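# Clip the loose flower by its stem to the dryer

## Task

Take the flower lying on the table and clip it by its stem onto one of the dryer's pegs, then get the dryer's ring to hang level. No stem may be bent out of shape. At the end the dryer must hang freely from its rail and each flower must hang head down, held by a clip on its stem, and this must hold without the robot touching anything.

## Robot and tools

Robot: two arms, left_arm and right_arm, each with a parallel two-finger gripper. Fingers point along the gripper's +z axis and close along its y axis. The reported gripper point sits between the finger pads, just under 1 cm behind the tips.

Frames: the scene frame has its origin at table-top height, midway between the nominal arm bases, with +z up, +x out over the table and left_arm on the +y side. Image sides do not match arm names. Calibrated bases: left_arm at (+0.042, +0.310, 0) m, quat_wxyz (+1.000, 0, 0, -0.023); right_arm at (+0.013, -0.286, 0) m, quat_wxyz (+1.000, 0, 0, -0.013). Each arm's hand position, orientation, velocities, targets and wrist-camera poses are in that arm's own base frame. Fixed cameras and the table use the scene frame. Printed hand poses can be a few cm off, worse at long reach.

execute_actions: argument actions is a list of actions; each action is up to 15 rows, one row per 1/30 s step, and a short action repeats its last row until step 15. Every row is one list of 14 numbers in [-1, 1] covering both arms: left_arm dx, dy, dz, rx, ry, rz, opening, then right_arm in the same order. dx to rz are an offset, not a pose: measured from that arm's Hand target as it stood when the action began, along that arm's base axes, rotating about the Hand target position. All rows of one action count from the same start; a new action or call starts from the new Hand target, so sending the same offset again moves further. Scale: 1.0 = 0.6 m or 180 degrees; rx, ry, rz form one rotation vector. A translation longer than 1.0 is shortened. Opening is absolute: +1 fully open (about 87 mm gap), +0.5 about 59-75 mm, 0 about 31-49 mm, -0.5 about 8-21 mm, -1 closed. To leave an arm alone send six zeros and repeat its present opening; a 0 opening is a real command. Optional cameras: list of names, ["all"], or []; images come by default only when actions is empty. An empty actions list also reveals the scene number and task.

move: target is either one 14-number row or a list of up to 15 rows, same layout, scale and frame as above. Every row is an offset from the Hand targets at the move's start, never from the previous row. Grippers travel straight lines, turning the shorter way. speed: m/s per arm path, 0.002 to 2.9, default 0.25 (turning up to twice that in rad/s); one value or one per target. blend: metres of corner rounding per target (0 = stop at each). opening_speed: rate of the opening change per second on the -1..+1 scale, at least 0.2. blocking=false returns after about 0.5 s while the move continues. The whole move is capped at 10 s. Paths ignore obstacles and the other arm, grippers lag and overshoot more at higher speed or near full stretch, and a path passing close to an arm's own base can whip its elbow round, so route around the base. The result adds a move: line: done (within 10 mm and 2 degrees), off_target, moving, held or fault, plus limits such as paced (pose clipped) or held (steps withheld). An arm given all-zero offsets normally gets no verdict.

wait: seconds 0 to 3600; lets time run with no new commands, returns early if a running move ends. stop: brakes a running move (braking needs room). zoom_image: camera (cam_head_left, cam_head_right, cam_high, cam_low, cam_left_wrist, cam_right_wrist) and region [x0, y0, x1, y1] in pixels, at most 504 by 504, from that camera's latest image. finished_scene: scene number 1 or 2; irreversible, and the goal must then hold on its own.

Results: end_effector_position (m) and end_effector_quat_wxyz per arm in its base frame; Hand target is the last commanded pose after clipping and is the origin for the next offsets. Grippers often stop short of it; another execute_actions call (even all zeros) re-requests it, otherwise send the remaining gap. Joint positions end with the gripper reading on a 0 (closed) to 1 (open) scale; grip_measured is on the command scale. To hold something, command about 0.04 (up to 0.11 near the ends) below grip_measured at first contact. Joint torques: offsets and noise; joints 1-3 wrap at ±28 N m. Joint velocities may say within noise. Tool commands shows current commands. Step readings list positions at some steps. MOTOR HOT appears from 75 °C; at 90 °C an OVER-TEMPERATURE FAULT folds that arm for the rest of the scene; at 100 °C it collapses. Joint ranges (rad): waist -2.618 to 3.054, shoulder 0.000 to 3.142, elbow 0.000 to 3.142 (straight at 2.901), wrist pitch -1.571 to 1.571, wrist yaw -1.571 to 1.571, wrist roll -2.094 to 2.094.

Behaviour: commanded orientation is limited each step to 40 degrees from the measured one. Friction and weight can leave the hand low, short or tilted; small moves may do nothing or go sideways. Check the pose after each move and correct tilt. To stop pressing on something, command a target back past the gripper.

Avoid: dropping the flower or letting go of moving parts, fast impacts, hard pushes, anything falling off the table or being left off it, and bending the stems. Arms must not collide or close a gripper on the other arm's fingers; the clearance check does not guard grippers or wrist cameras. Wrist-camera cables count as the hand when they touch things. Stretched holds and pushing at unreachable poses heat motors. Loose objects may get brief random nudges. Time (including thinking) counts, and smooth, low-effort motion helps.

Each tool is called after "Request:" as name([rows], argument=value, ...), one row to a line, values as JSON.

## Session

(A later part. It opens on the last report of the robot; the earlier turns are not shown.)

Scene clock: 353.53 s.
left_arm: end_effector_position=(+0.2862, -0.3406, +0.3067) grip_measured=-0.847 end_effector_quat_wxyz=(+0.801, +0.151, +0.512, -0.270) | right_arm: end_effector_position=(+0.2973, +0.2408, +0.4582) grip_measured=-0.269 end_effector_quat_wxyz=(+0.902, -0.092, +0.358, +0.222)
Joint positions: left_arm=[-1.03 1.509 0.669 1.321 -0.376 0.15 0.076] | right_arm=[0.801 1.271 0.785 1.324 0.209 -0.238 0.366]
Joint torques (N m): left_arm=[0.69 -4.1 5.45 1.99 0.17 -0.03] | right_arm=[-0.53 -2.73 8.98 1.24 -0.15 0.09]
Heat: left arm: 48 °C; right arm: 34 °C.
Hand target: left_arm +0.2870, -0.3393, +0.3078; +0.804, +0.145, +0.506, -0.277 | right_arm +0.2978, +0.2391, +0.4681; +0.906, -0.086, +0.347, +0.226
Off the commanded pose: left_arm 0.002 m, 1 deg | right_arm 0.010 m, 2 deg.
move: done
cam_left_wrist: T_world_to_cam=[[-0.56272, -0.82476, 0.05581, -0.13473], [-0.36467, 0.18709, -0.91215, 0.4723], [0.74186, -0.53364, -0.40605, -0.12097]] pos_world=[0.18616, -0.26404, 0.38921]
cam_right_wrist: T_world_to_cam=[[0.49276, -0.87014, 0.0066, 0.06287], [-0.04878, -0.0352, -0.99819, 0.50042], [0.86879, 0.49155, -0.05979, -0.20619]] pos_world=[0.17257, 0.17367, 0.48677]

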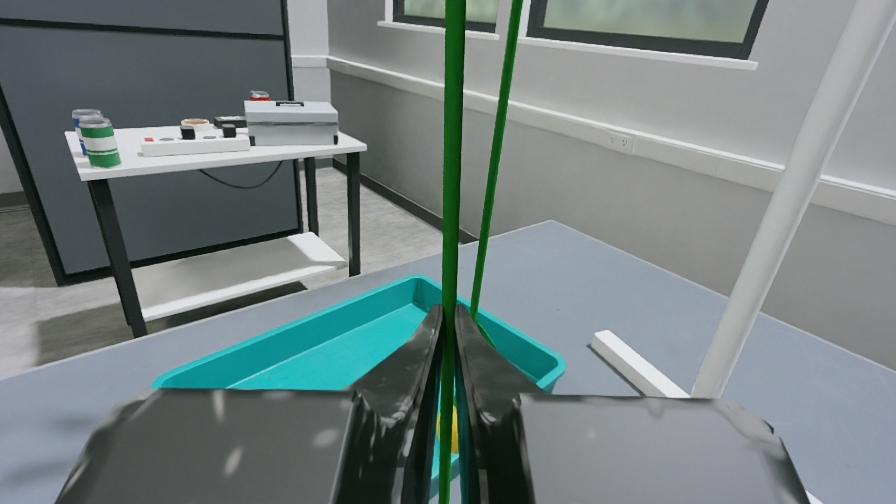

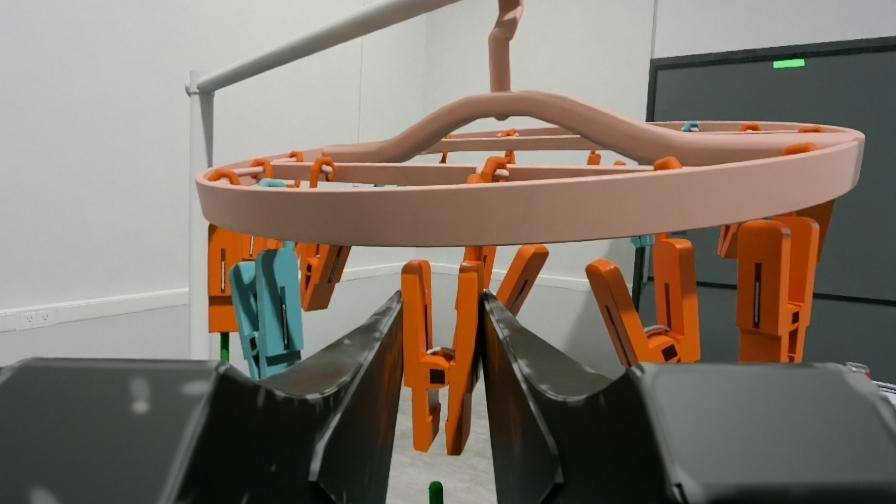

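Request:
move([
  [-0.12, 0.094, 0.03, 0, 0, 0, -0.95, 0, 0, 0, 0, 0, 0, 0.2],
], speed=0.15, opening_speed=0.5)

Request:
move([
  [0, 0, 0, 0, 0, 0, -0.95, -0.13, -0.078, -0.06, 0, 0, 0, 0.2],
], speed=0.15, cameras=["cam_low", "cam_high", "cam_left_wrist", "cam_right_wrist"])

Request:
zoom_image(camera="cam_low", region=[180, 90, 320, 180])

Request:
zoom_image(camera="cam_high", region=[70, 100, 360, 400])

Scene clock: 358.07 s.
left_arm: end_effector_position=(+0.2161, -0.2871, +0.3262) grip_measured=-0.847 end_effector_quat_wxyz=(+0.801, +0.147, +0.505, -0.284) | right_arm: end_effector_position=(+0.2972, +0.2410, +0.4582) grip_measured=+0.200 end_effector_quat_wxyz=(+0.902, -0.093, +0.358, +0.223)
Joint positions: left_arm=[-1.181 1.112 0.453 1.19 -0.492 0.213 0.076] | right_arm=[0.801 1.271 0.785 1.324 0.208 -0.237 0.6]
Joint torques (N m): left_arm=[-0.81 -3.26 5.56 1.57 -0.11 0.24] | right_arm=[-0.53 -2.66 8.96 1.26 -0.14 0.1]
Heat: left arm: 47 °C; right arm: 34 °C.
Hand target: left_arm +0.2149, -0.2830, +0.3257; +0.804, +0.145, +0.506, -0.277 | right_arm +0.2978, +0.2390, +0.4681; +0.906, -0.086, +0.347, +0.226
Off the commanded pose: left_arm 0.004 m, 1 deg | right_arm 0.010 m, 2 deg.
move: done

Scene clock: 359.43 s.
left_arm: end_effector_position=(+0.2161, -0.2871, +0.3262) grip_measured=-0.847 end_effector_quat_wxyz=(+0.801, +0.147, +0.505, -0.284) | right_arm: end_effector_position=(+0.2213, +0.1945, +0.4315) grip_measured=+0.200 end_effector_quat_wxyz=(+0.905, -0.091, +0.348, +0.227)
Joint positions: left_arm=[-1.181 1.112 0.453 1.19 -0.492 0.213 0.076] | right_arm=[0.935 0.915 0.473 1.324 0.285 -0.34 0.6]
Joint torques (N m): left_arm=[-0.81 -3.26 5.56 1.57 -0.11 0.25] | right_arm=[0.77 -0.92 6.19 1.15 -0.01 -0.1]
Heat: left arm: 47 °C; right arm: 34 °C.
Hand target: left_arm +0.2149, -0.2830, +0.3257; +0.804, +0.145, +0.506, -0.277 | right_arm +0.2199, +0.1923, +0.4321; +0.906, -0.086, +0.347, +0.226
Off the commanded pose: left_arm 0.004 m, 1 deg | right_arm 0.003 m, 1 deg.
move: done
cam_left_wrist: T_world_to_cam=[[-0.57987, -0.81153, 0.07195, -0.1289], [-0.35602, 0.17297, -0.91833, 0.45052], [0.73281, -0.55813, -0.38921, -0.04308]] pos_world=[0.11721, -0.20658, 0.40623]
cam_right_wrist: T_world_to_cam=[[0.50067, -0.86561, 0.00659, 0.0576], [-0.03009, -0.02501, -0.99923, 0.46282], [0.86511, 0.50009, -0.03857, -0.12909]] pos_world=[0.09677, 0.12599, 0.45711]
Images, in order (width x height): cam_high 504x504, cam_low 504x504, cam_left_wrist 896x504, cam_right_wrist 896x504.

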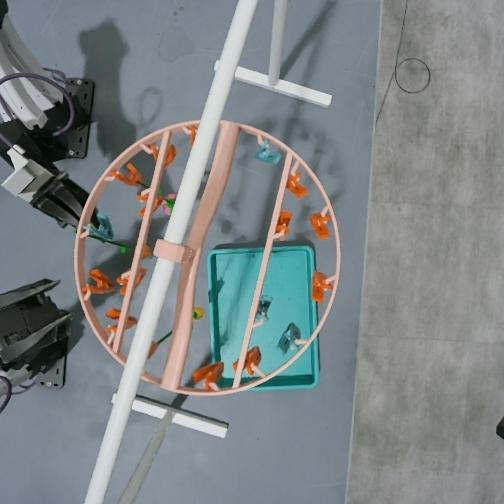

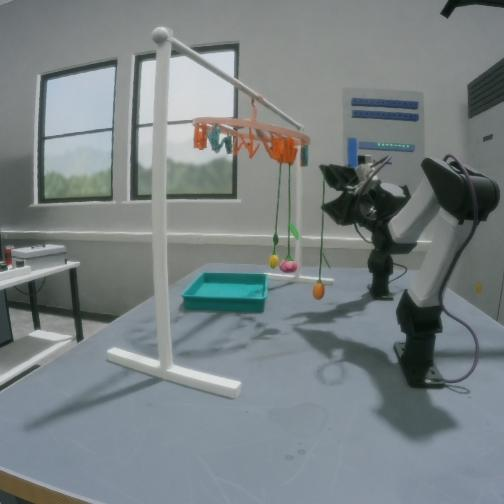

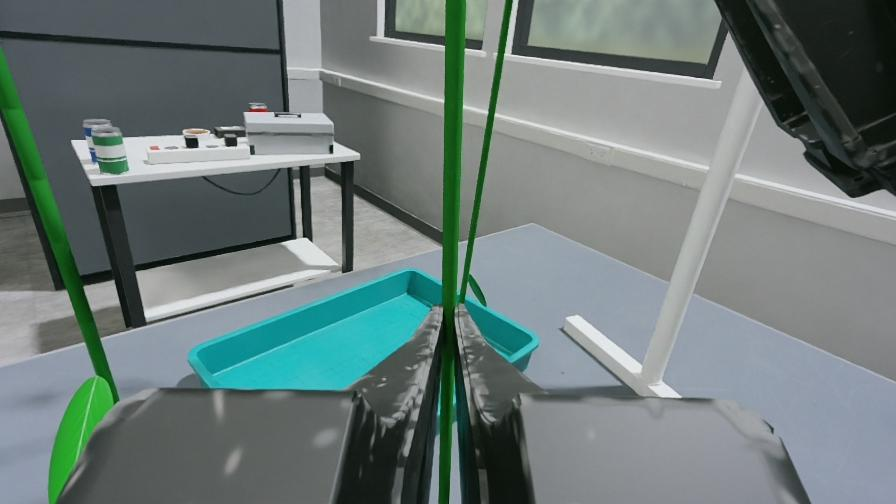

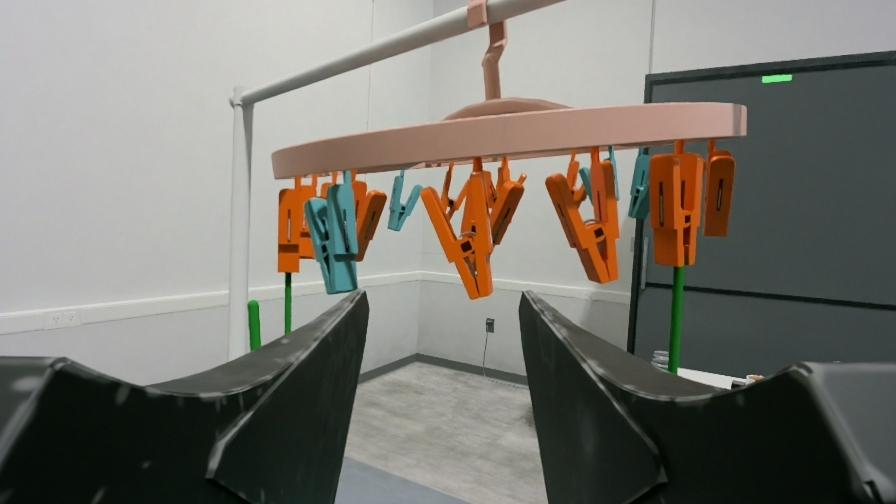

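Scaled by 3.600 from the camera's image (finer frame: 720x720).

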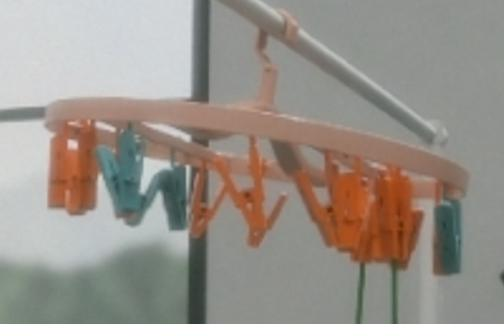

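Scaled by 1.680 from the camera's image (finer frame: 720x720).

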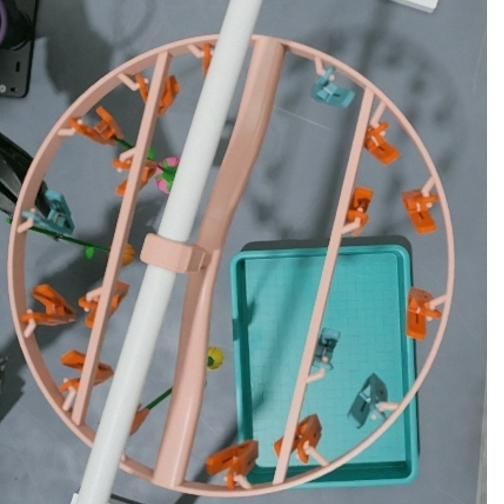

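Request:
execute_actions(actions=[], cameras=["cam_low", "cam_right_wrist"])

Request:
zoom_image(camera="cam_low", region=[185, 100, 315, 180])

Request:
zoom_image(camera="cam_right_wrist", region=[260, 90, 760, 210])

Scene clock: 366.30 s.
left_arm: end_effector_position=(+0.2161, -0.2871, +0.3262) grip_measured=-0.847 end_effector_quat_wxyz=(+0.801, +0.147, +0.505, -0.284) | right_arm: end_effector_position=(+0.2214, +0.1945, +0.4315) grip_measured=+0.200 end_effector_quat_wxyz=(+0.905, -0.091, +0.348, +0.227)
Joint positions: left_arm=[-1.181 1.112 0.453 1.19 -0.492 0.213 0.076] | right_arm=[0.935 0.915 0.473 1.324 0.285 -0.341 0.6]
Joint velocities: within noise
Joint torques (N m): left_arm=[-0.83 -3.26 5.56 1.57 -0.11 0.25] | right_arm=[0.77 -0.91 6.2 1.16 -0.01 -0.11]
Heat: left arm: 46 °C; right arm: 33 °C.
Hand target: left_arm +0.2149, -0.2830, +0.3257; +0.804, +0.145, +0.506, -0.277 | right_arm +0.2199, +0.1923, +0.4321; +0.906, -0.086, +0.347, +0.226
Tool commands: left_gripper/opening=-0.95 right_gripper/opening=+0.2
Off the commanded pose: left_arm 0.004 m, 1 deg | right_arm 0.003 m, 1 deg.
camera_calibration:
cam_right_wrist: T_world_to_cam=[[0.49998, -0.86601, 0.00681, 0.05761], [-0.03018, -0.02528, -0.99923, 0.46286], [0.86551, 0.49939, -0.03877, -0.12895]] pos_world=[0.09677, 0.12599, 0.45711]
Images, in order (width x height): cam_low 504x504, cam_right_wrist 896x504.

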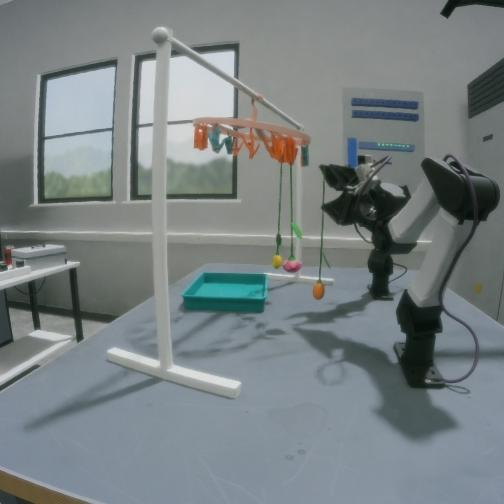

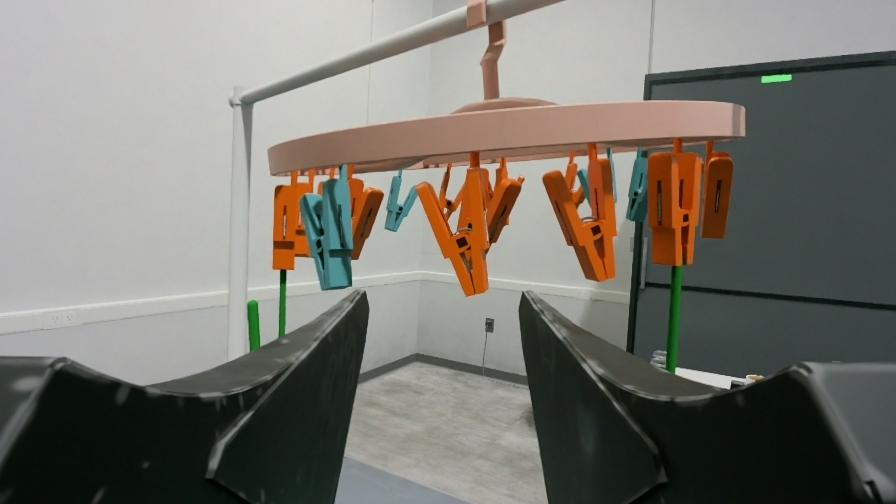

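Scaled by 3.877 from the camera's image (finer frame: 720x720).

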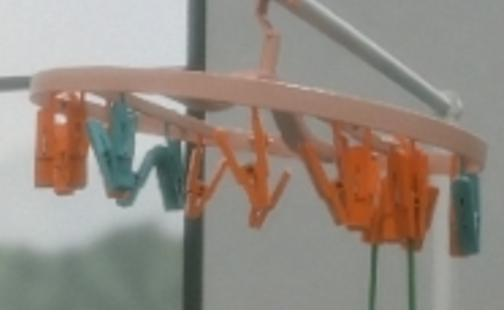

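Scaled by 1.008 from the camera's image (finer frame: 1280x720).

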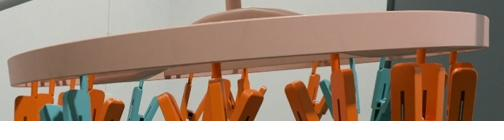

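Request:
move([
  [-0.108, 0.205, 0.057, 0, 0, 0, -0.95, 0.0485, -0.0888, 0.008, 0, 0, 0.039, 0.2],
], speed=0.15, cameras=["cam_left_wrist", "cam_right_wrist"])

Scene clock: 380.03 s.
left_arm: end_effector_position=(+0.1508, -0.1673, +0.3451) grip_measured=-0.847 end_effector_quat_wxyz=(+0.799, +0.159, +0.512, -0.272) | right_arm: end_effector_position=(+0.2493, +0.1399, +0.4342) grip_measured=+0.200 end_effector_quat_wxyz=(+0.889, -0.106, +0.346, +0.280)
Joint positions: left_arm=[-1.43 0.256 0.365 0.486 -0.707 0.387 0.076] | right_arm=[0.41 0.809 0.463 1.186 -0.131 0.151 0.6]
Joint torques (N m): left_arm=[-0.81 2.07 9.35 1.4 0.04 0.19] | right_arm=[-0.61 0.64 7.1 1.27 -0.03 0.07]
Heat: left arm: 44 °C; right arm: 33 °C.
Hand target: left_arm +0.1502, -0.1600, +0.3599; +0.804, +0.145, +0.506, -0.277 | right_arm +0.2489, +0.1389, +0.4369; +0.891, -0.107, +0.341, +0.281
Off the commanded pose: left_arm 0.017 m, 2 deg | right_arm 0.003 m, 1 deg.
move: off_target (left_arm)
cam_left_wrist: T_world_to_cam=[[-0.57346, -0.81803, 0.04437, -0.06345], [-0.35958, 0.20267, -0.91084, 0.4269], [0.7361, -0.53828, -0.41037, 0.08915]] pos_world=[0.05149, -0.09044, 0.42824]
cam_right_wrist: T_world_to_cam=[[0.59523, -0.80354, -0.00524, -0.03087], [-0.03811, -0.02171, -0.99904, 0.4665], [0.80265, 0.59486, -0.04354, -0.12146]] pos_world=[0.13364, 0.05757, 0.4606]

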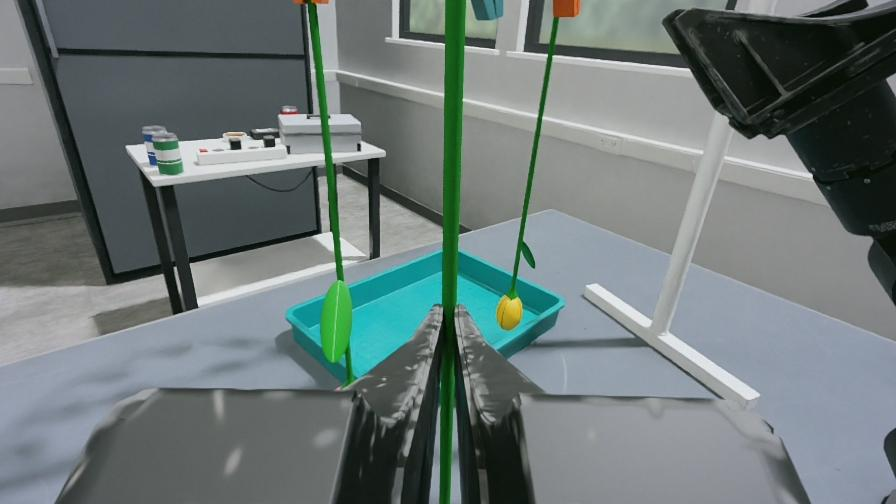

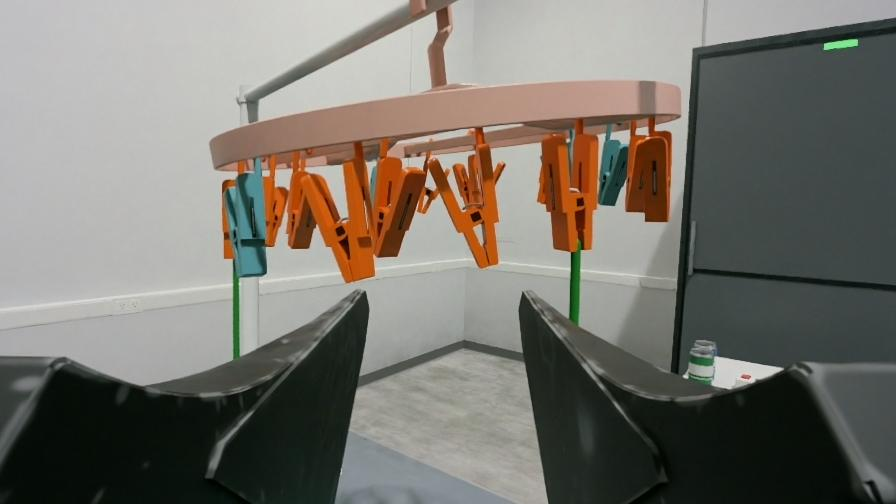

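Request:
move([
  [0, 0, 0, 0, 0, 0, -0.95, 0.124, 0.0743, 0.085, 0, 0, 0, 0.2],
], speed=0.15, cameras=["cam_right_wrist"])

Scene clock: 382.93 s.
left_arm: end_effector_position=(+0.1509, -0.1673, +0.3450) grip_measured=-0.847 end_effector_quat_wxyz=(+0.799, +0.159, +0.512, -0.272) | right_arm: end_effector_position=(+0.3238, +0.1837, +0.4786) grip_measured=+0.200 end_effector_quat_wxyz=(+0.886, -0.112, +0.350, +0.284)
Joint positions: left_arm=[-1.43 0.256 0.365 0.486 -0.707 0.387 0.076] | right_arm=[0.446 1.196 0.817 1.205 -0.118 0.129 0.6]
Joint torques (N m): left_arm=[-0.81 2.06 9.36 1.41 0.03 0.19] | right_arm=[0.79 -2.29 9.16 1.17 0.16 -0.12]
Heat: left arm: 44 °C; right arm: 33 °C.
Hand target: left_arm +0.1501, -0.1600, +0.3599; +0.804, +0.145, +0.506, -0.277 | right_arm +0.3234, +0.1836, +0.4878; +0.891, -0.107, +0.341, +0.281
Off the commanded pose: left_arm 0.017 m, 2 deg | right_arm 0.009 m, 1 deg.
move: done
cam_right_wrist: T_world_to_cam=[[0.60495, -0.79626, -0.00226, -0.04565], [-0.04463, -0.03107, -0.99852, 0.51818], [0.79501, 0.60415, -0.05433, -0.19934]] pos_world=[0.20922, 0.10019, 0.50648]

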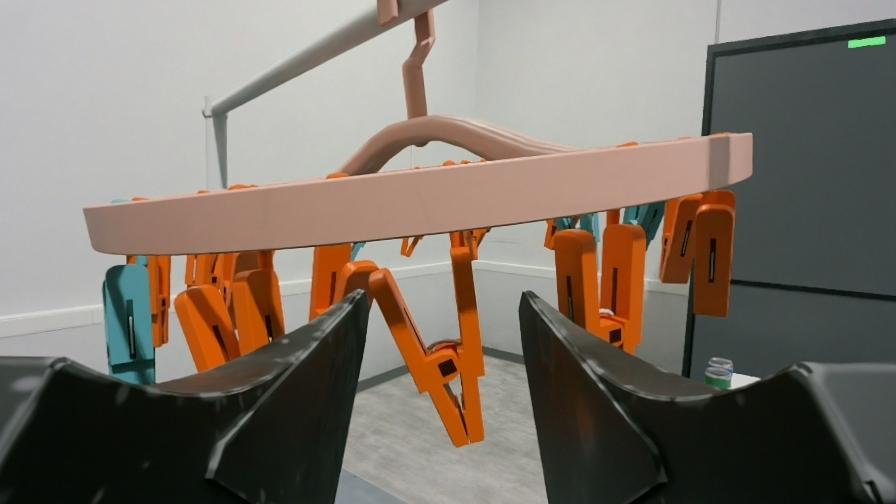

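Request:
move([
  [0.04, 0.05, 0, 0, 0, 0, -0.95, -0.046, 0.0737, 0, 0, 0, -0.0556, 0.2],
  [0.067, 0.083, 0, 0, 0, 0, -0.95, -0.0613, 0.155, 0, 0, 0, -0.128, 0.2],
  [0.067, 0.083, 0, 0, 0, 0, -0.95, -0.0423, 0.2415, 0, 0, 0, -0.194, 0.2],
], speed=0.09, blend=0.02, cameras=["cam_right_wrist", "cam_head_left", "cam_high"])

Scene clock: 394.47 s.
left_arm: end_effector_position=(+0.1920, -0.1095, +0.3477) grip_measured=-0.847 end_effector_quat_wxyz=(+0.797, +0.142, +0.519, -0.274) | right_arm: end_effector_position=(+0.3055, +0.3396, +0.4744) grip_measured=+0.200 end_effector_quat_wxyz=(+0.917, -0.064, +0.393, -0.008)
Joint positions: left_arm=[-0.163 0.173 0.424 0.221 0.393 -0.257 0.076] | right_arm=[1.136 1.767 1.32 1.483 0.653 -0.968 0.6]
Joint torques (N m): left_arm=[0.72 4.34 7.8 1.99 0.01 -0.04] | right_arm=[0.68 -6.8 8.59 1.68 -0.15 -0.05]
Heat: left arm: 43 °C; right arm: 34 °C.
Hand target: left_arm +0.1903, -0.1101, +0.3600; +0.804, +0.145, +0.506, -0.277 | right_arm +0.2980, +0.3285, +0.4878; +0.934, +0.000, +0.357, +0.001
Off the commanded pose: left_arm 0.012 m, 2 deg | right_arm 0.019 m, 9 deg.
joint sent to its limit (right arm) — joint 4 (wrist pitch), upper limit. The joint targets are off in orientation, not in position.
move: off_target (left_arm, right_arm)
cam_right_wrist: T_world_to_cam=[[0.06431, -0.9906, 0.12072, 0.26232], [-0.10859, -0.1272, -0.98591, 0.56422], [0.992, 0.0503, -0.11575, -0.12217]] pos_world=[0.16559, 0.33777, 0.51046]
Images, in order (width x height): cam_head_left 504x504, cam_high 504x504, cam_right_wrist 896x504.

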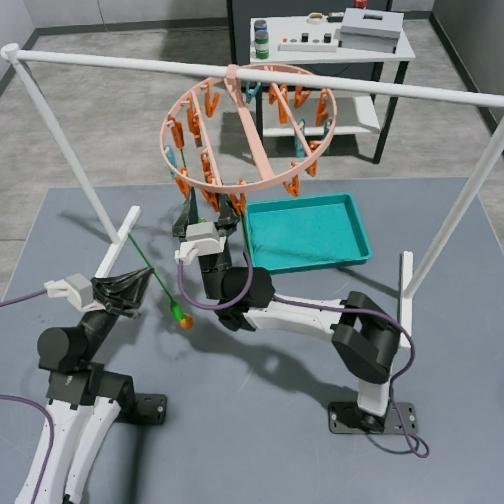

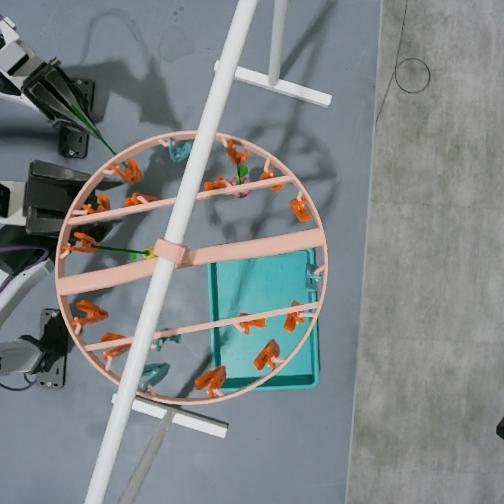

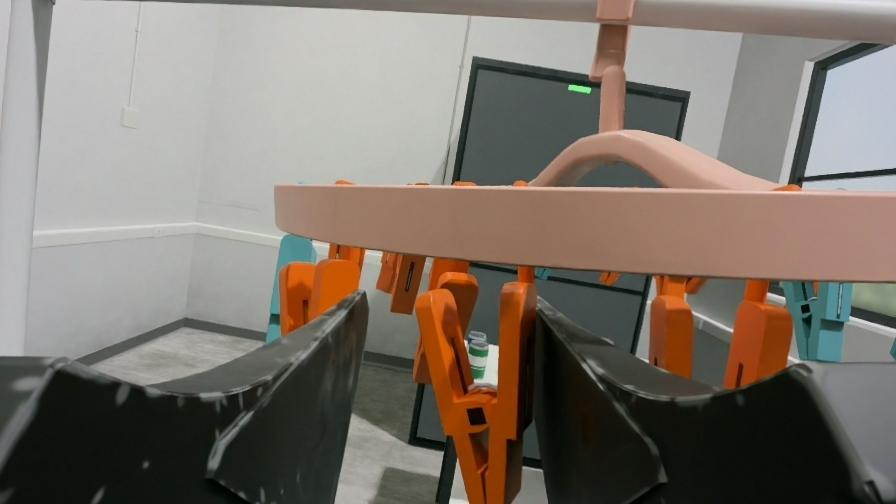

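Request:
move([
  [0, 0, 0, 0, 0, 0, -0.95, -0.155, 0.011, -0.105, 0, 0, 0, 0.2],
  [0, 0, 0, 0, 0, 0, -0.95, -0.163, -0.214, -0.097, 0, 0, 0.083, 0.2],
  [0, 0, 0, 0, 0, 0, -0.95, -0.06, -0.4225, -0.08, 0, 0, 0.222, 0.2],
], speed=0.15, blend=0.02, cameras=["cam_left_wrist", "cam_right_wrist", "cam_high"])

Scene clock: 403.80 s.
left_arm: end_effector_position=(+0.1920, -0.1095, +0.3477) grip_measured=-0.847 end_effector_quat_wxyz=(+0.797, +0.142, +0.519, -0.274) | right_arm: end_effector_position=(+0.2677, +0.0750, +0.4277) grip_measured=+0.200 end_effector_quat_wxyz=(+0.870, -0.109, +0.355, +0.324)
Joint positions: left_arm=[-0.163 0.173 0.424 0.221 0.393 -0.257 0.076] | right_arm=[-0.126 0.935 0.464 1.446 -0.507 0.681 0.6]
Joint torques (N m): left_arm=[0.7 4.36 7.79 1.99 0.01 -0.04] | right_arm=[-0.57 0.2 8.75 1.23 0.06 0.04]
Heat: left arm: 43 °C; right arm: 34 °C.
Hand target: left_arm +0.1903, -0.1101, +0.3600; +0.804, +0.145, +0.506, -0.277 | right_arm +0.2619, +0.0750, +0.4399; +0.878, -0.122, +0.336, +0.320
Off the commanded pose: left_arm 0.012 m, 2 deg | right_arm 0.013 m, 3 deg.
move: off_target (right_arm)
cam_left_wrist: T_world_to_cam=[[-0.55884, -0.82569, 0.07701, -0.00765], [-0.38414, 0.17545, -0.90645, 0.43258], [0.73494, -0.53614, -0.41523, 0.09322]] pos_world=[0.09339, -0.03223, 0.43141]
cam_right_wrist: T_world_to_cam=[[0.66332, -0.74711, -0.04279, -0.10041], [-0.07478, -0.00929, -0.99716, 0.46733], [0.74459, 0.66464, -0.06203, -0.07958]] pos_world=[0.16081, -0.01779, 0.45677]
Images, in order (width x height): cam_high 504x504, cam_left_wrist 896x504, cam_right_wrist 896x504.

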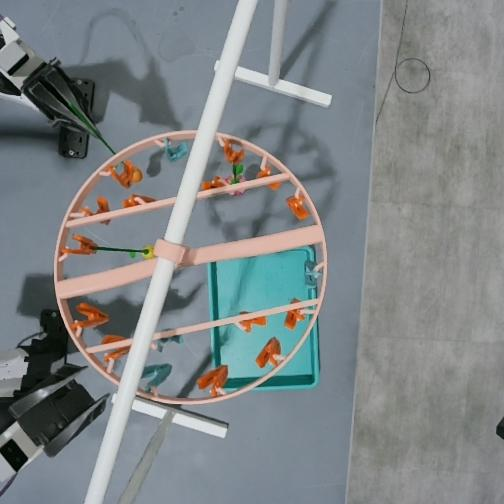

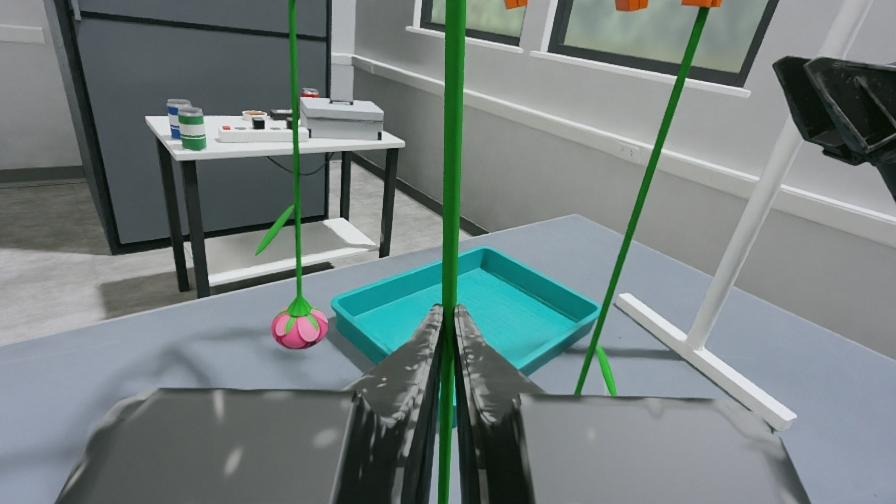

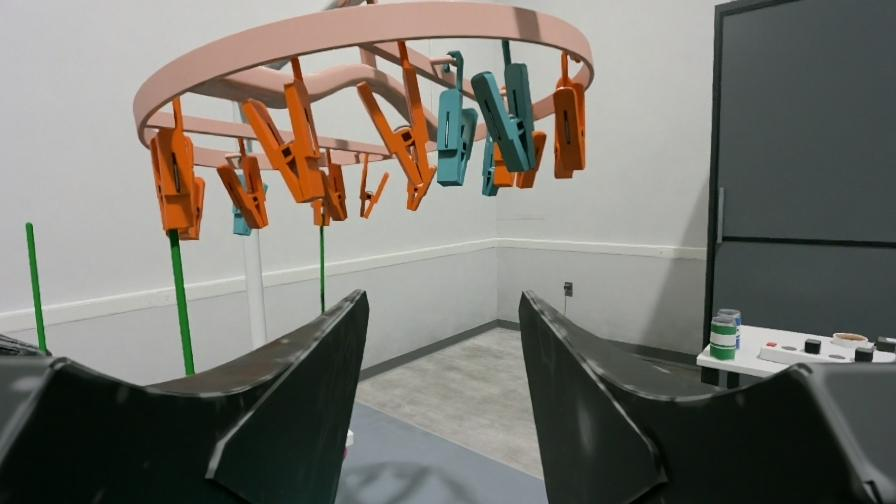

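Request:
move([
  [0, 0, 0, 0, 0, 0, -0.95, 0.0785, 0.128, 0.1435, 0, 0, 0, 0.2],
], speed=0.12, cameras=["cam_right_wrist"])

Scene clock: 411.57 s.
left_arm: end_effector_position=(+0.1920, -0.1095, +0.3477) grip_measured=-0.847 end_effector_quat_wxyz=(+0.797, +0.142, +0.519, -0.274) | right_arm: end_effector_position=(+0.3092, +0.1518, +0.5174) grip_measured=+0.200 end_effector_quat_wxyz=(+0.873, -0.125, +0.343, +0.324)
Joint positions: left_arm=[-0.163 0.173 0.424 0.221 0.393 -0.257 0.076] | right_arm=[0.273 1.112 0.912 1.071 -0.288 0.332 0.6]
Joint torques (N m): left_arm=[0.72 4.36 7.79 1.99 0 -0.04] | right_arm=[0.69 -1.43 9.03 1.03 0.22 -0.13]
Heat: left arm: 43 °C; right arm: 34 °C.
Hand target: left_arm +0.1903, -0.1101, +0.3600; +0.804, +0.145, +0.506, -0.277 | right_arm +0.3092, +0.1518, +0.5258; +0.878, -0.122, +0.336, +0.320
Off the commanded pose: left_arm 0.012 m, 2 deg | right_arm 0.009 m, 1 deg.
move: done
cam_right_wrist: T_world_to_cam=[[0.67266, -0.73994, -0.00491, -0.09025], [-0.04019, -0.02991, -0.99874, 0.55389], [0.73886, 0.67201, -0.04986, -0.16166]] pos_world=[0.20241, 0.05842, 0.54469]

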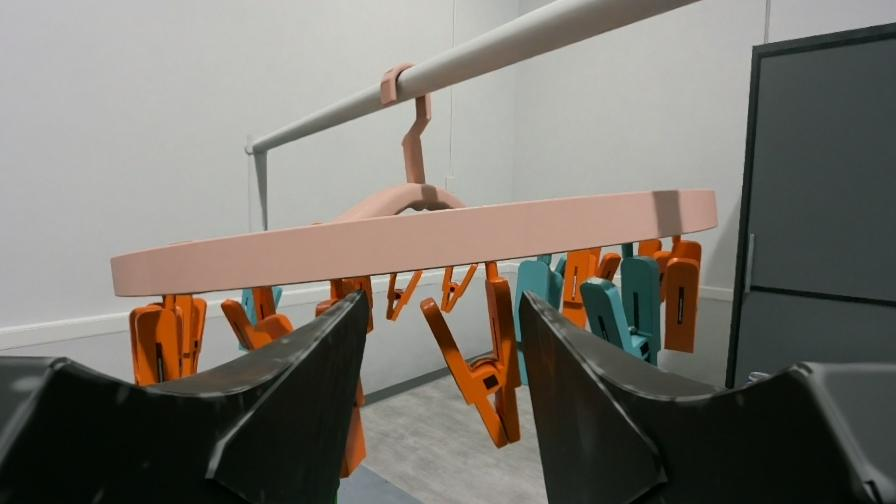

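Request:
move([
  [0, 0, 0, 0, 0, 0, -0.95, -0.053, 0.0977, 0, 0, 0, -0.083, 0.2],
  [0, 0, 0, 0, 0, 0, -0.95, -0.071, 0.2003, 0, 0, 0, -0.156, 0.2],
  [0, 0, 0, 0, 0, 0, -0.95, -0.0497, 0.299, 0, 0, 0, -0.211, 0.2],
], speed=0.09, blend=0.02, cameras=["cam_right_wrist", "cam_left_wrist", "cam_high"])

Scene clock: 419.87 s.
left_arm: end_effector_position=(+0.1920, -0.1095, +0.3477) grip_measured=-0.847 end_effector_quat_wxyz=(+0.797, +0.142, +0.519, -0.274) | right_arm: end_effector_position=(+0.2855, +0.3412, +0.5157) grip_measured=+0.200 end_effector_quat_wxyz=(+0.928, -0.045, +0.370, +0.004)
Joint positions: left_arm=[-0.163 0.173 0.424 0.221 0.393 -0.257 0.076] | right_arm=[1.18 1.766 1.438 1.458 0.645 -1.023 0.6]
Joint torques (N m): left_arm=[0.7 4.36 7.8 1.99 0.01 -0.04] | right_arm=[0.68 -6.75 8.53 1.33 -0.16 -0.04]
Heat: left arm: 44 °C; right arm: 34 °C.
Hand target: left_arm +0.1903, -0.1101, +0.3600; +0.804, +0.145, +0.506, -0.277 | right_arm +0.2793, +0.3313, +0.5258; +0.934, -0.006, +0.357, +0.017
Off the commanded pose: left_arm 0.012 m, 2 deg | right_arm 0.016 m, 5 deg.
move: off_target (right_arm)
cam_left_wrist: T_world_to_cam=[[-0.55884, -0.82569, 0.07701, -0.00765], [-0.38414, 0.17545, -0.90645, 0.43258], [0.73494, -0.53614, -0.41523, 0.09322]] pos_world=[0.09339, -0.03223, 0.43141]
cam_right_wrist: T_world_to_cam=[[0.06872, -0.9945, 0.07911, 0.28178], [-0.05866, -0.08318, -0.99481, 0.57828], [0.99591, 0.06372, -0.06405, -0.13]] pos_world=[0.14402, 0.33661, 0.54466]
Images, in order (width x height): cam_high 504x504, cam_left_wrist 896x504, cam_right_wrist 896x504.

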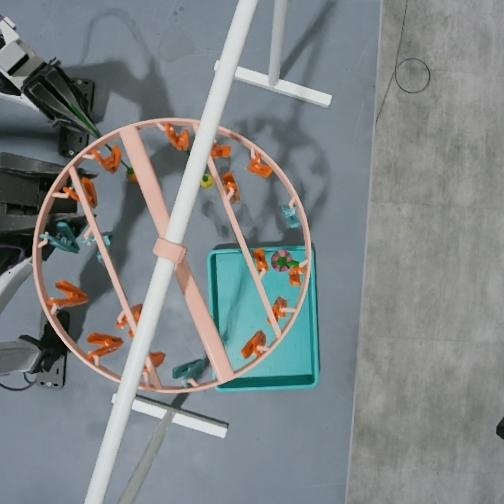

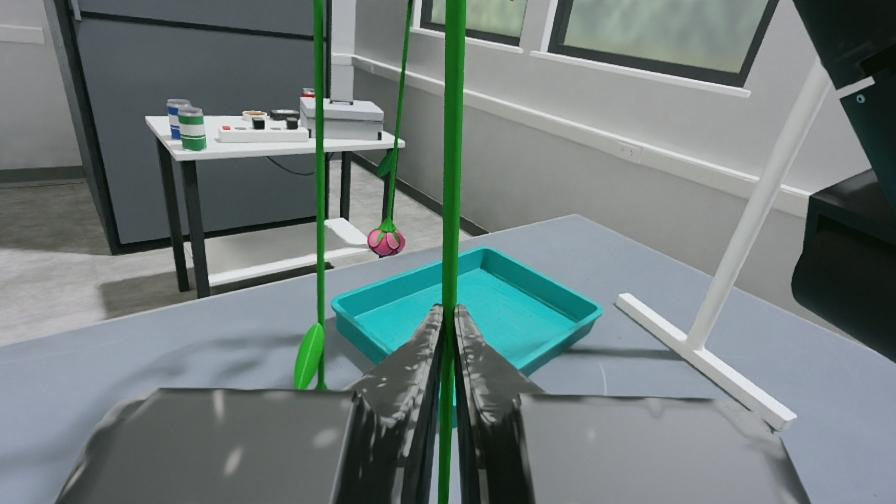

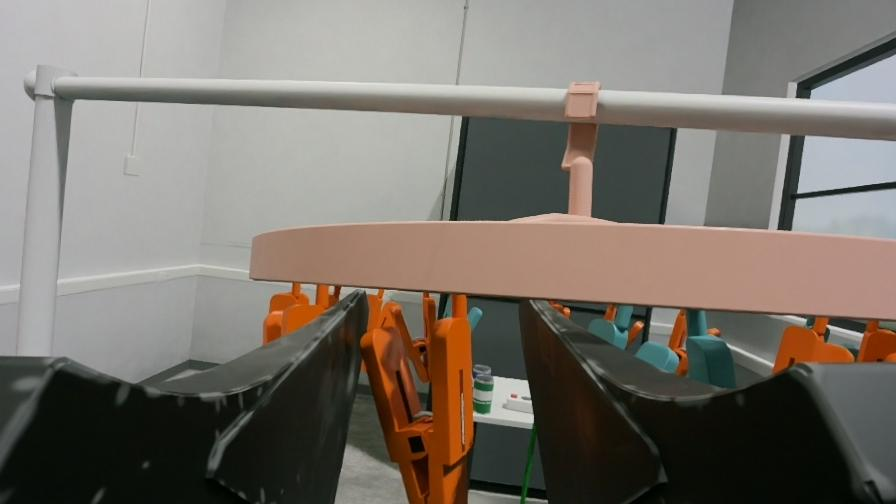

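Request:
move([
  [0, 0, 0, 0, 0, 0, -0.95, -0.132, -0.002, -0.118, 0, 0, 0, 0.2],
  [0, 0, 0, 0, 0, 0, -0.95, -0.124, -0.294, -0.101, 0, 0, 0.1556, 0.2],
], speed=0.15, blend=0.02, cameras=["cam_right_wrist", "cam_low", "cam_high"])

Scene clock: 426.13 s.
left_arm: end_effector_position=(+0.1920, -0.1095, +0.3477) grip_measured=-0.847 end_effector_quat_wxyz=(+0.797, +0.142, +0.519, -0.274) | right_arm: end_effector_position=(+0.2059, +0.1559, +0.4629) grip_measured=+0.200 end_effector_quat_wxyz=(+0.902, -0.093, +0.348, +0.239)
Joint positions: left_arm=[-0.163 0.173 0.424 0.221 0.393 -0.257 0.076] | right_arm=[0.82 0.67 0.54 0.985 0.2 -0.227 0.6]
Joint torques (N m): left_arm=[0.7 4.36 7.8 1.99 0.01 -0.04] | right_arm=[-0.58 0.9 6.94 1.11 -0.16 0.13]
Heat: left arm: 44 °C; right arm: 34 °C.
Hand target: left_arm +0.1903, -0.1101, +0.3600; +0.804, +0.145, +0.506, -0.277 | right_arm +0.2049, +0.1549, +0.4652; +0.902, -0.092, +0.345, +0.242
Off the commanded pose: left_arm 0.012 m, 2 deg | right_arm 0.003 m, 1 deg.
move: done
cam_right_wrist: T_world_to_cam=[[0.52006, -0.85413, 0.00096, 0.02846], [-0.03419, -0.02193, -0.99918, 0.49309], [0.85345, 0.51959, -0.04061, -0.09489]] pos_world=[0.08304, 0.08443, 0.48881]
Images, in order (width x height): cam_high 504x504, cam_low 504x504, cam_right_wrist 896x504.

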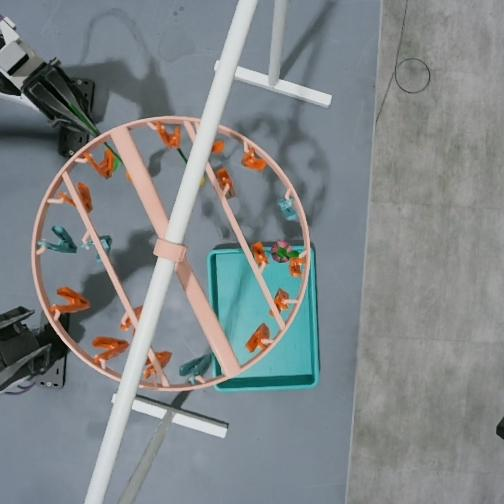

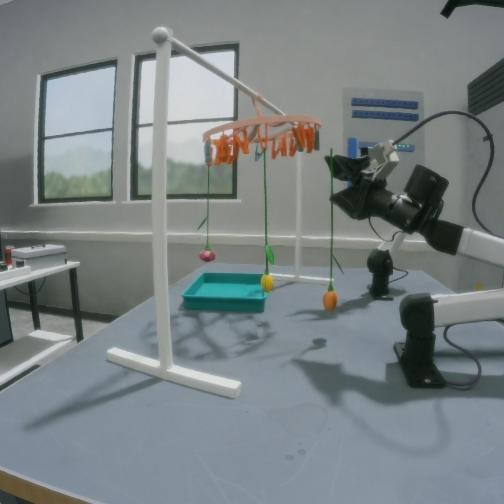

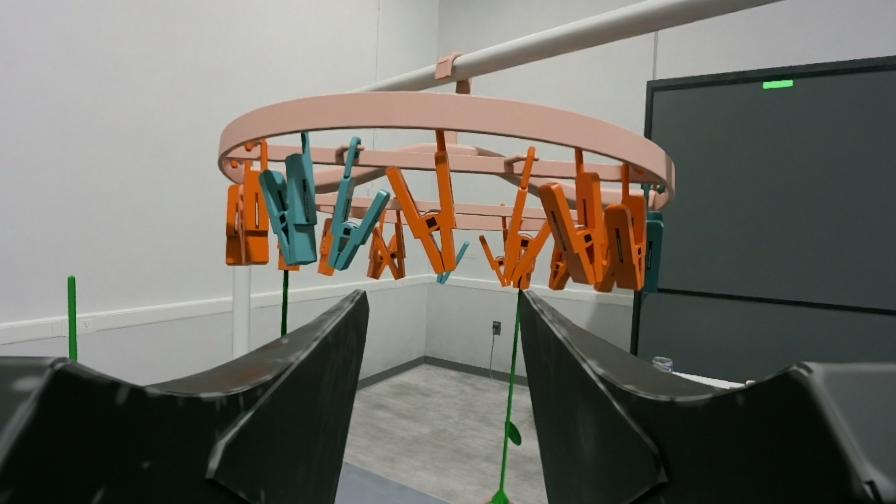

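Request:
move([
  [0, 0, 0, 0, 0, 0, -0.95, 0.1213, 0.0888, 0.0847, 0, 0, 0, 0.2],
], speed=0.12, cameras=["cam_right_wrist"])

Scene clock: 430.70 s.
left_arm: end_effector_position=(+0.1920, -0.1095, +0.3477) grip_measured=-0.847 end_effector_quat_wxyz=(+0.797, +0.142, +0.519, -0.274) | right_arm: end_effector_position=(+0.2799, +0.2115, +0.5031) grip_measured=+0.200 end_effector_quat_wxyz=(+0.897, -0.100, +0.361, +0.237)
Joint positions: left_arm=[-0.163 0.173 0.424 0.221 0.393 -0.257 0.076] | right_arm=[0.74 1.09 0.867 1.038 0.146 -0.165 0.6]
Joint torques (N m): left_arm=[0.72 4.36 7.8 1.99 0.01 -0.04] | right_arm=[-0.64 -1.52 9.18 1.36 -0.13 0.12]
Heat: left arm: 44 °C; right arm: 34 °C.
Hand target: left_arm +0.1903, -0.1101, +0.3600; +0.804, +0.145, +0.506, -0.277 | right_arm +0.2777, +0.2080, +0.5161; +0.902, -0.092, +0.345, +0.242
Off the commanded pose: left_arm 0.012 m, 2 deg | right_arm 0.014 m, 2 deg.
move: off_target (right_arm)
cam_right_wrist: T_world_to_cam=[[0.52131, -0.85334, 0.0067, 0.03403], [-0.05634, -0.04225, -0.99752, 0.54675], [0.8515, 0.51964, -0.0701, -0.16989]] pos_world=[0.15773, 0.14042, 0.53325]

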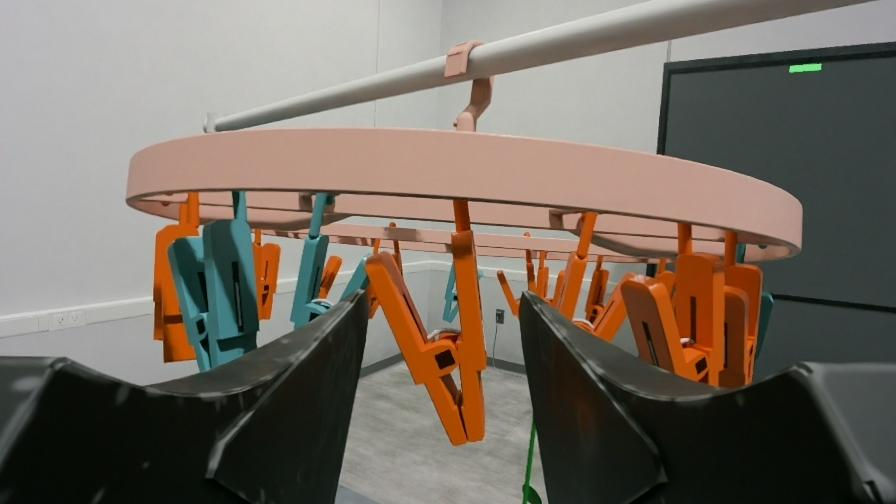

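Request:
move([
  [0, 0, 0, 0, 0, 0, -0.95, -0.002, -0.003, 0.0167, 0, 0, 0, 0.2],
], speed=0.08, cameras=["cam_right_wrist"])

Scene clock: 432.60 s.
left_arm: end_effector_position=(+0.1920, -0.1095, +0.3477) grip_measured=-0.847 end_effector_quat_wxyz=(+0.797, +0.142, +0.519, -0.274) | right_arm: end_effector_position=(+0.2776, +0.2100, +0.5162) grip_measured=+0.200 end_effector_quat_wxyz=(+0.899, -0.097, +0.354, +0.239)
Joint positions: left_arm=[-0.163 0.173 0.424 0.221 0.393 -0.257 0.076] | right_arm=[0.74 1.09 0.907 1.014 0.144 -0.163 0.6]
Joint torques (N m): left_arm=[0.7 4.37 7.8 1.99 0.01 -0.04] | right_arm=[-0.8 -1.98 8.91 1.16 -0.15 0.13]
Heat: left arm: 44 °C; right arm: 34 °C.
Hand target: left_arm +0.1903, -0.1101, +0.3600; +0.804, +0.145, +0.506, -0.277 | right_arm +0.2765, +0.2063, +0.5261; +0.902, -0.092, +0.345, +0.242
Off the commanded pose: left_arm 0.012 m, 2 deg | right_arm 0.011 m, 1 deg.
move: off_target (right_arm)
cam_right_wrist: T_world_to_cam=[[0.52402, -0.8517, 0.00327, 0.03456], [-0.0447, -0.03133, -0.99851, 0.55464], [0.85054, 0.52309, -0.05449, -0.17477]] pos_world=[0.15533, 0.13823, 0.54418]

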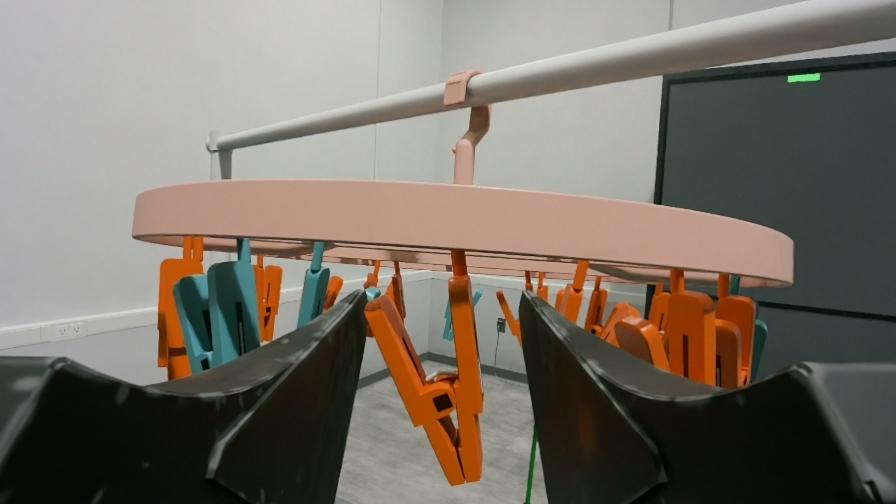

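Request:
move([
  [0, 0, 0, 0, 0, 0, -0.95, 0, 0, -0.0175, 0, 0, 0, 0.2],
], speed=0.08, cameras=["cam_right_wrist"])

Scene clock: 434.83 s.
left_arm: end_effector_position=(+0.1920, -0.1095, +0.3477) grip_measured=-0.847 end_effector_quat_wxyz=(+0.797, +0.142, +0.519, -0.274) | right_arm: end_effector_position=(+0.2773, +0.2099, +0.5127) grip_measured=+0.200 end_effector_quat_wxyz=(+0.899, -0.096, +0.353, +0.240)
Joint positions: left_arm=[-0.163 0.173 0.424 0.221 0.393 -0.257 0.076] | right_arm=[0.74 1.09 0.89 1.033 0.144 -0.162 0.6]
Joint torques (N m): left_arm=[0.72 4.36 7.79 1.99 0.01 -0.03] | right_arm=[-0.84 -2.13 6.35 1.33 -0.15 0.14]
Heat: left arm: 44 °C; right arm: 34 °C.
Hand target: left_arm +0.1903, -0.1101, +0.3600; +0.804, +0.145, +0.506, -0.277 | right_arm +0.2765, +0.2063, +0.5156; +0.902, -0.092, +0.345, +0.242
Off the commanded pose: left_arm 0.012 m, 2 deg | right_arm 0.005 m, 1 deg.
move: done
cam_right_wrist: T_world_to_cam=[[0.52446, -0.85143, 0.00273, 0.03474], [-0.04231, -0.02927, -0.99868, 0.55007], [0.85038, 0.52365, -0.05137, -0.17637]] pos_world=[0.15503, 0.13803, 0.54019]

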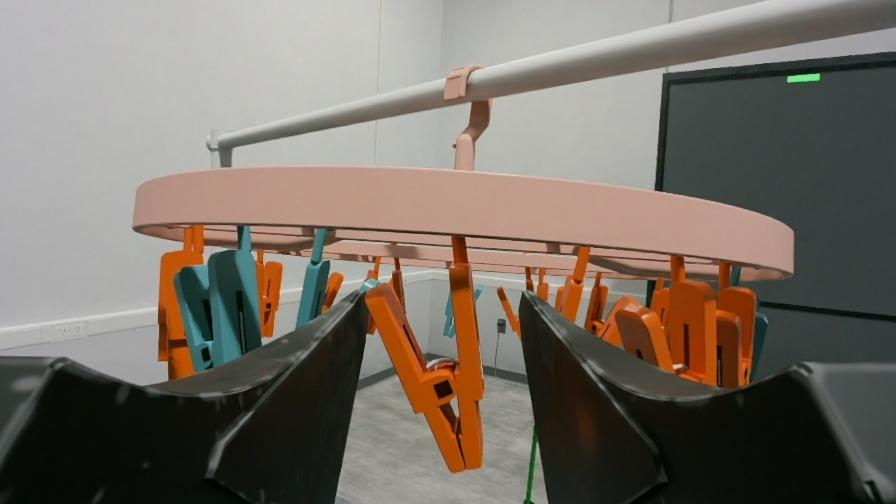

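Request:
move([
  [0, 0, 0, 0, 0, 0, -0.95, 0, 0, 0, 0, 0, 0, -0.6],
], speed=0.08, opening_speed=0.6, cameras=["cam_right_wrist"])

Request:
zoom_image(camera="cam_right_wrist", region=[380, 364, 520, 504])

Scene clock: 437.90 s.
left_arm: end_effector_position=(+0.1920, -0.1095, +0.3477) grip_measured=-0.847 end_effector_quat_wxyz=(+0.797, +0.142, +0.519, -0.274) | right_arm: end_effector_position=(+0.2769, +0.2100, +0.5131) grip_measured=-0.247 end_effector_quat_wxyz=(+0.899, -0.096, +0.352, +0.241)
Joint positions: left_arm=[-0.163 0.173 0.424 0.221 0.393 -0.257 0.076] | right_arm=[0.74 1.09 0.89 1.035 0.142 -0.161 0.376]
Joint torques (N m): left_arm=[0.7 4.36 7.8 1.99 0.01 -0.04] | right_arm=[-0.8 -2.15 6.32 1.32 -0.12 0.11]
Heat: left arm: 44 °C; right arm: 34 °C.
Hand target: left_arm +0.1903, -0.1101, +0.3600; +0.804, +0.145, +0.506, -0.277 | right_arm +0.2765, +0.2063, +0.5156; +0.902, -0.092, +0.345, +0.242
Off the commanded pose: left_arm 0.012 m, 2 deg | right_arm 0.004 m, 1 deg.
move: done
cam_right_wrist: T_world_to_cam=[[0.526, -0.85048, 0.00326, 0.03408], [-0.0402, -0.0287, -0.99878, 0.54981], [0.84953, 0.52523, -0.04928, -0.17722]] pos_world=[0.15473, 0.13784, 0.54029]

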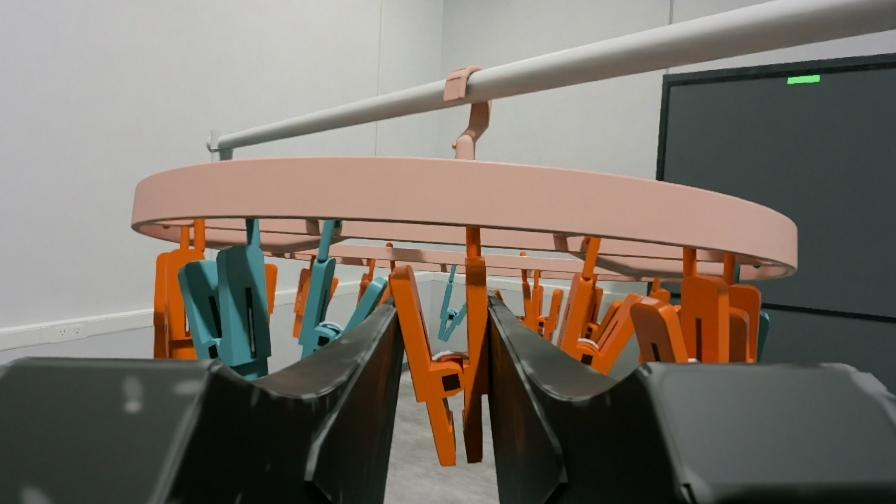

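Scaled by 3.600 from the camera's image (finer frame: 1280x720).

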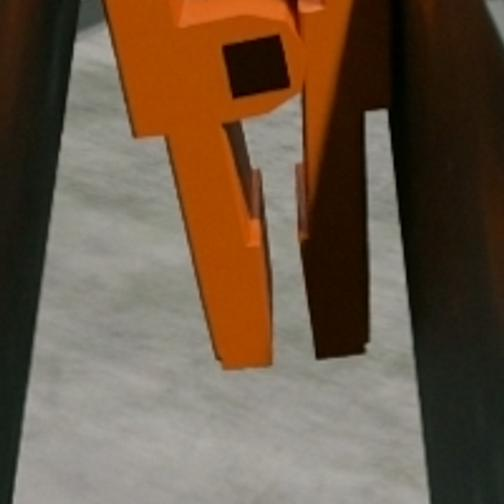

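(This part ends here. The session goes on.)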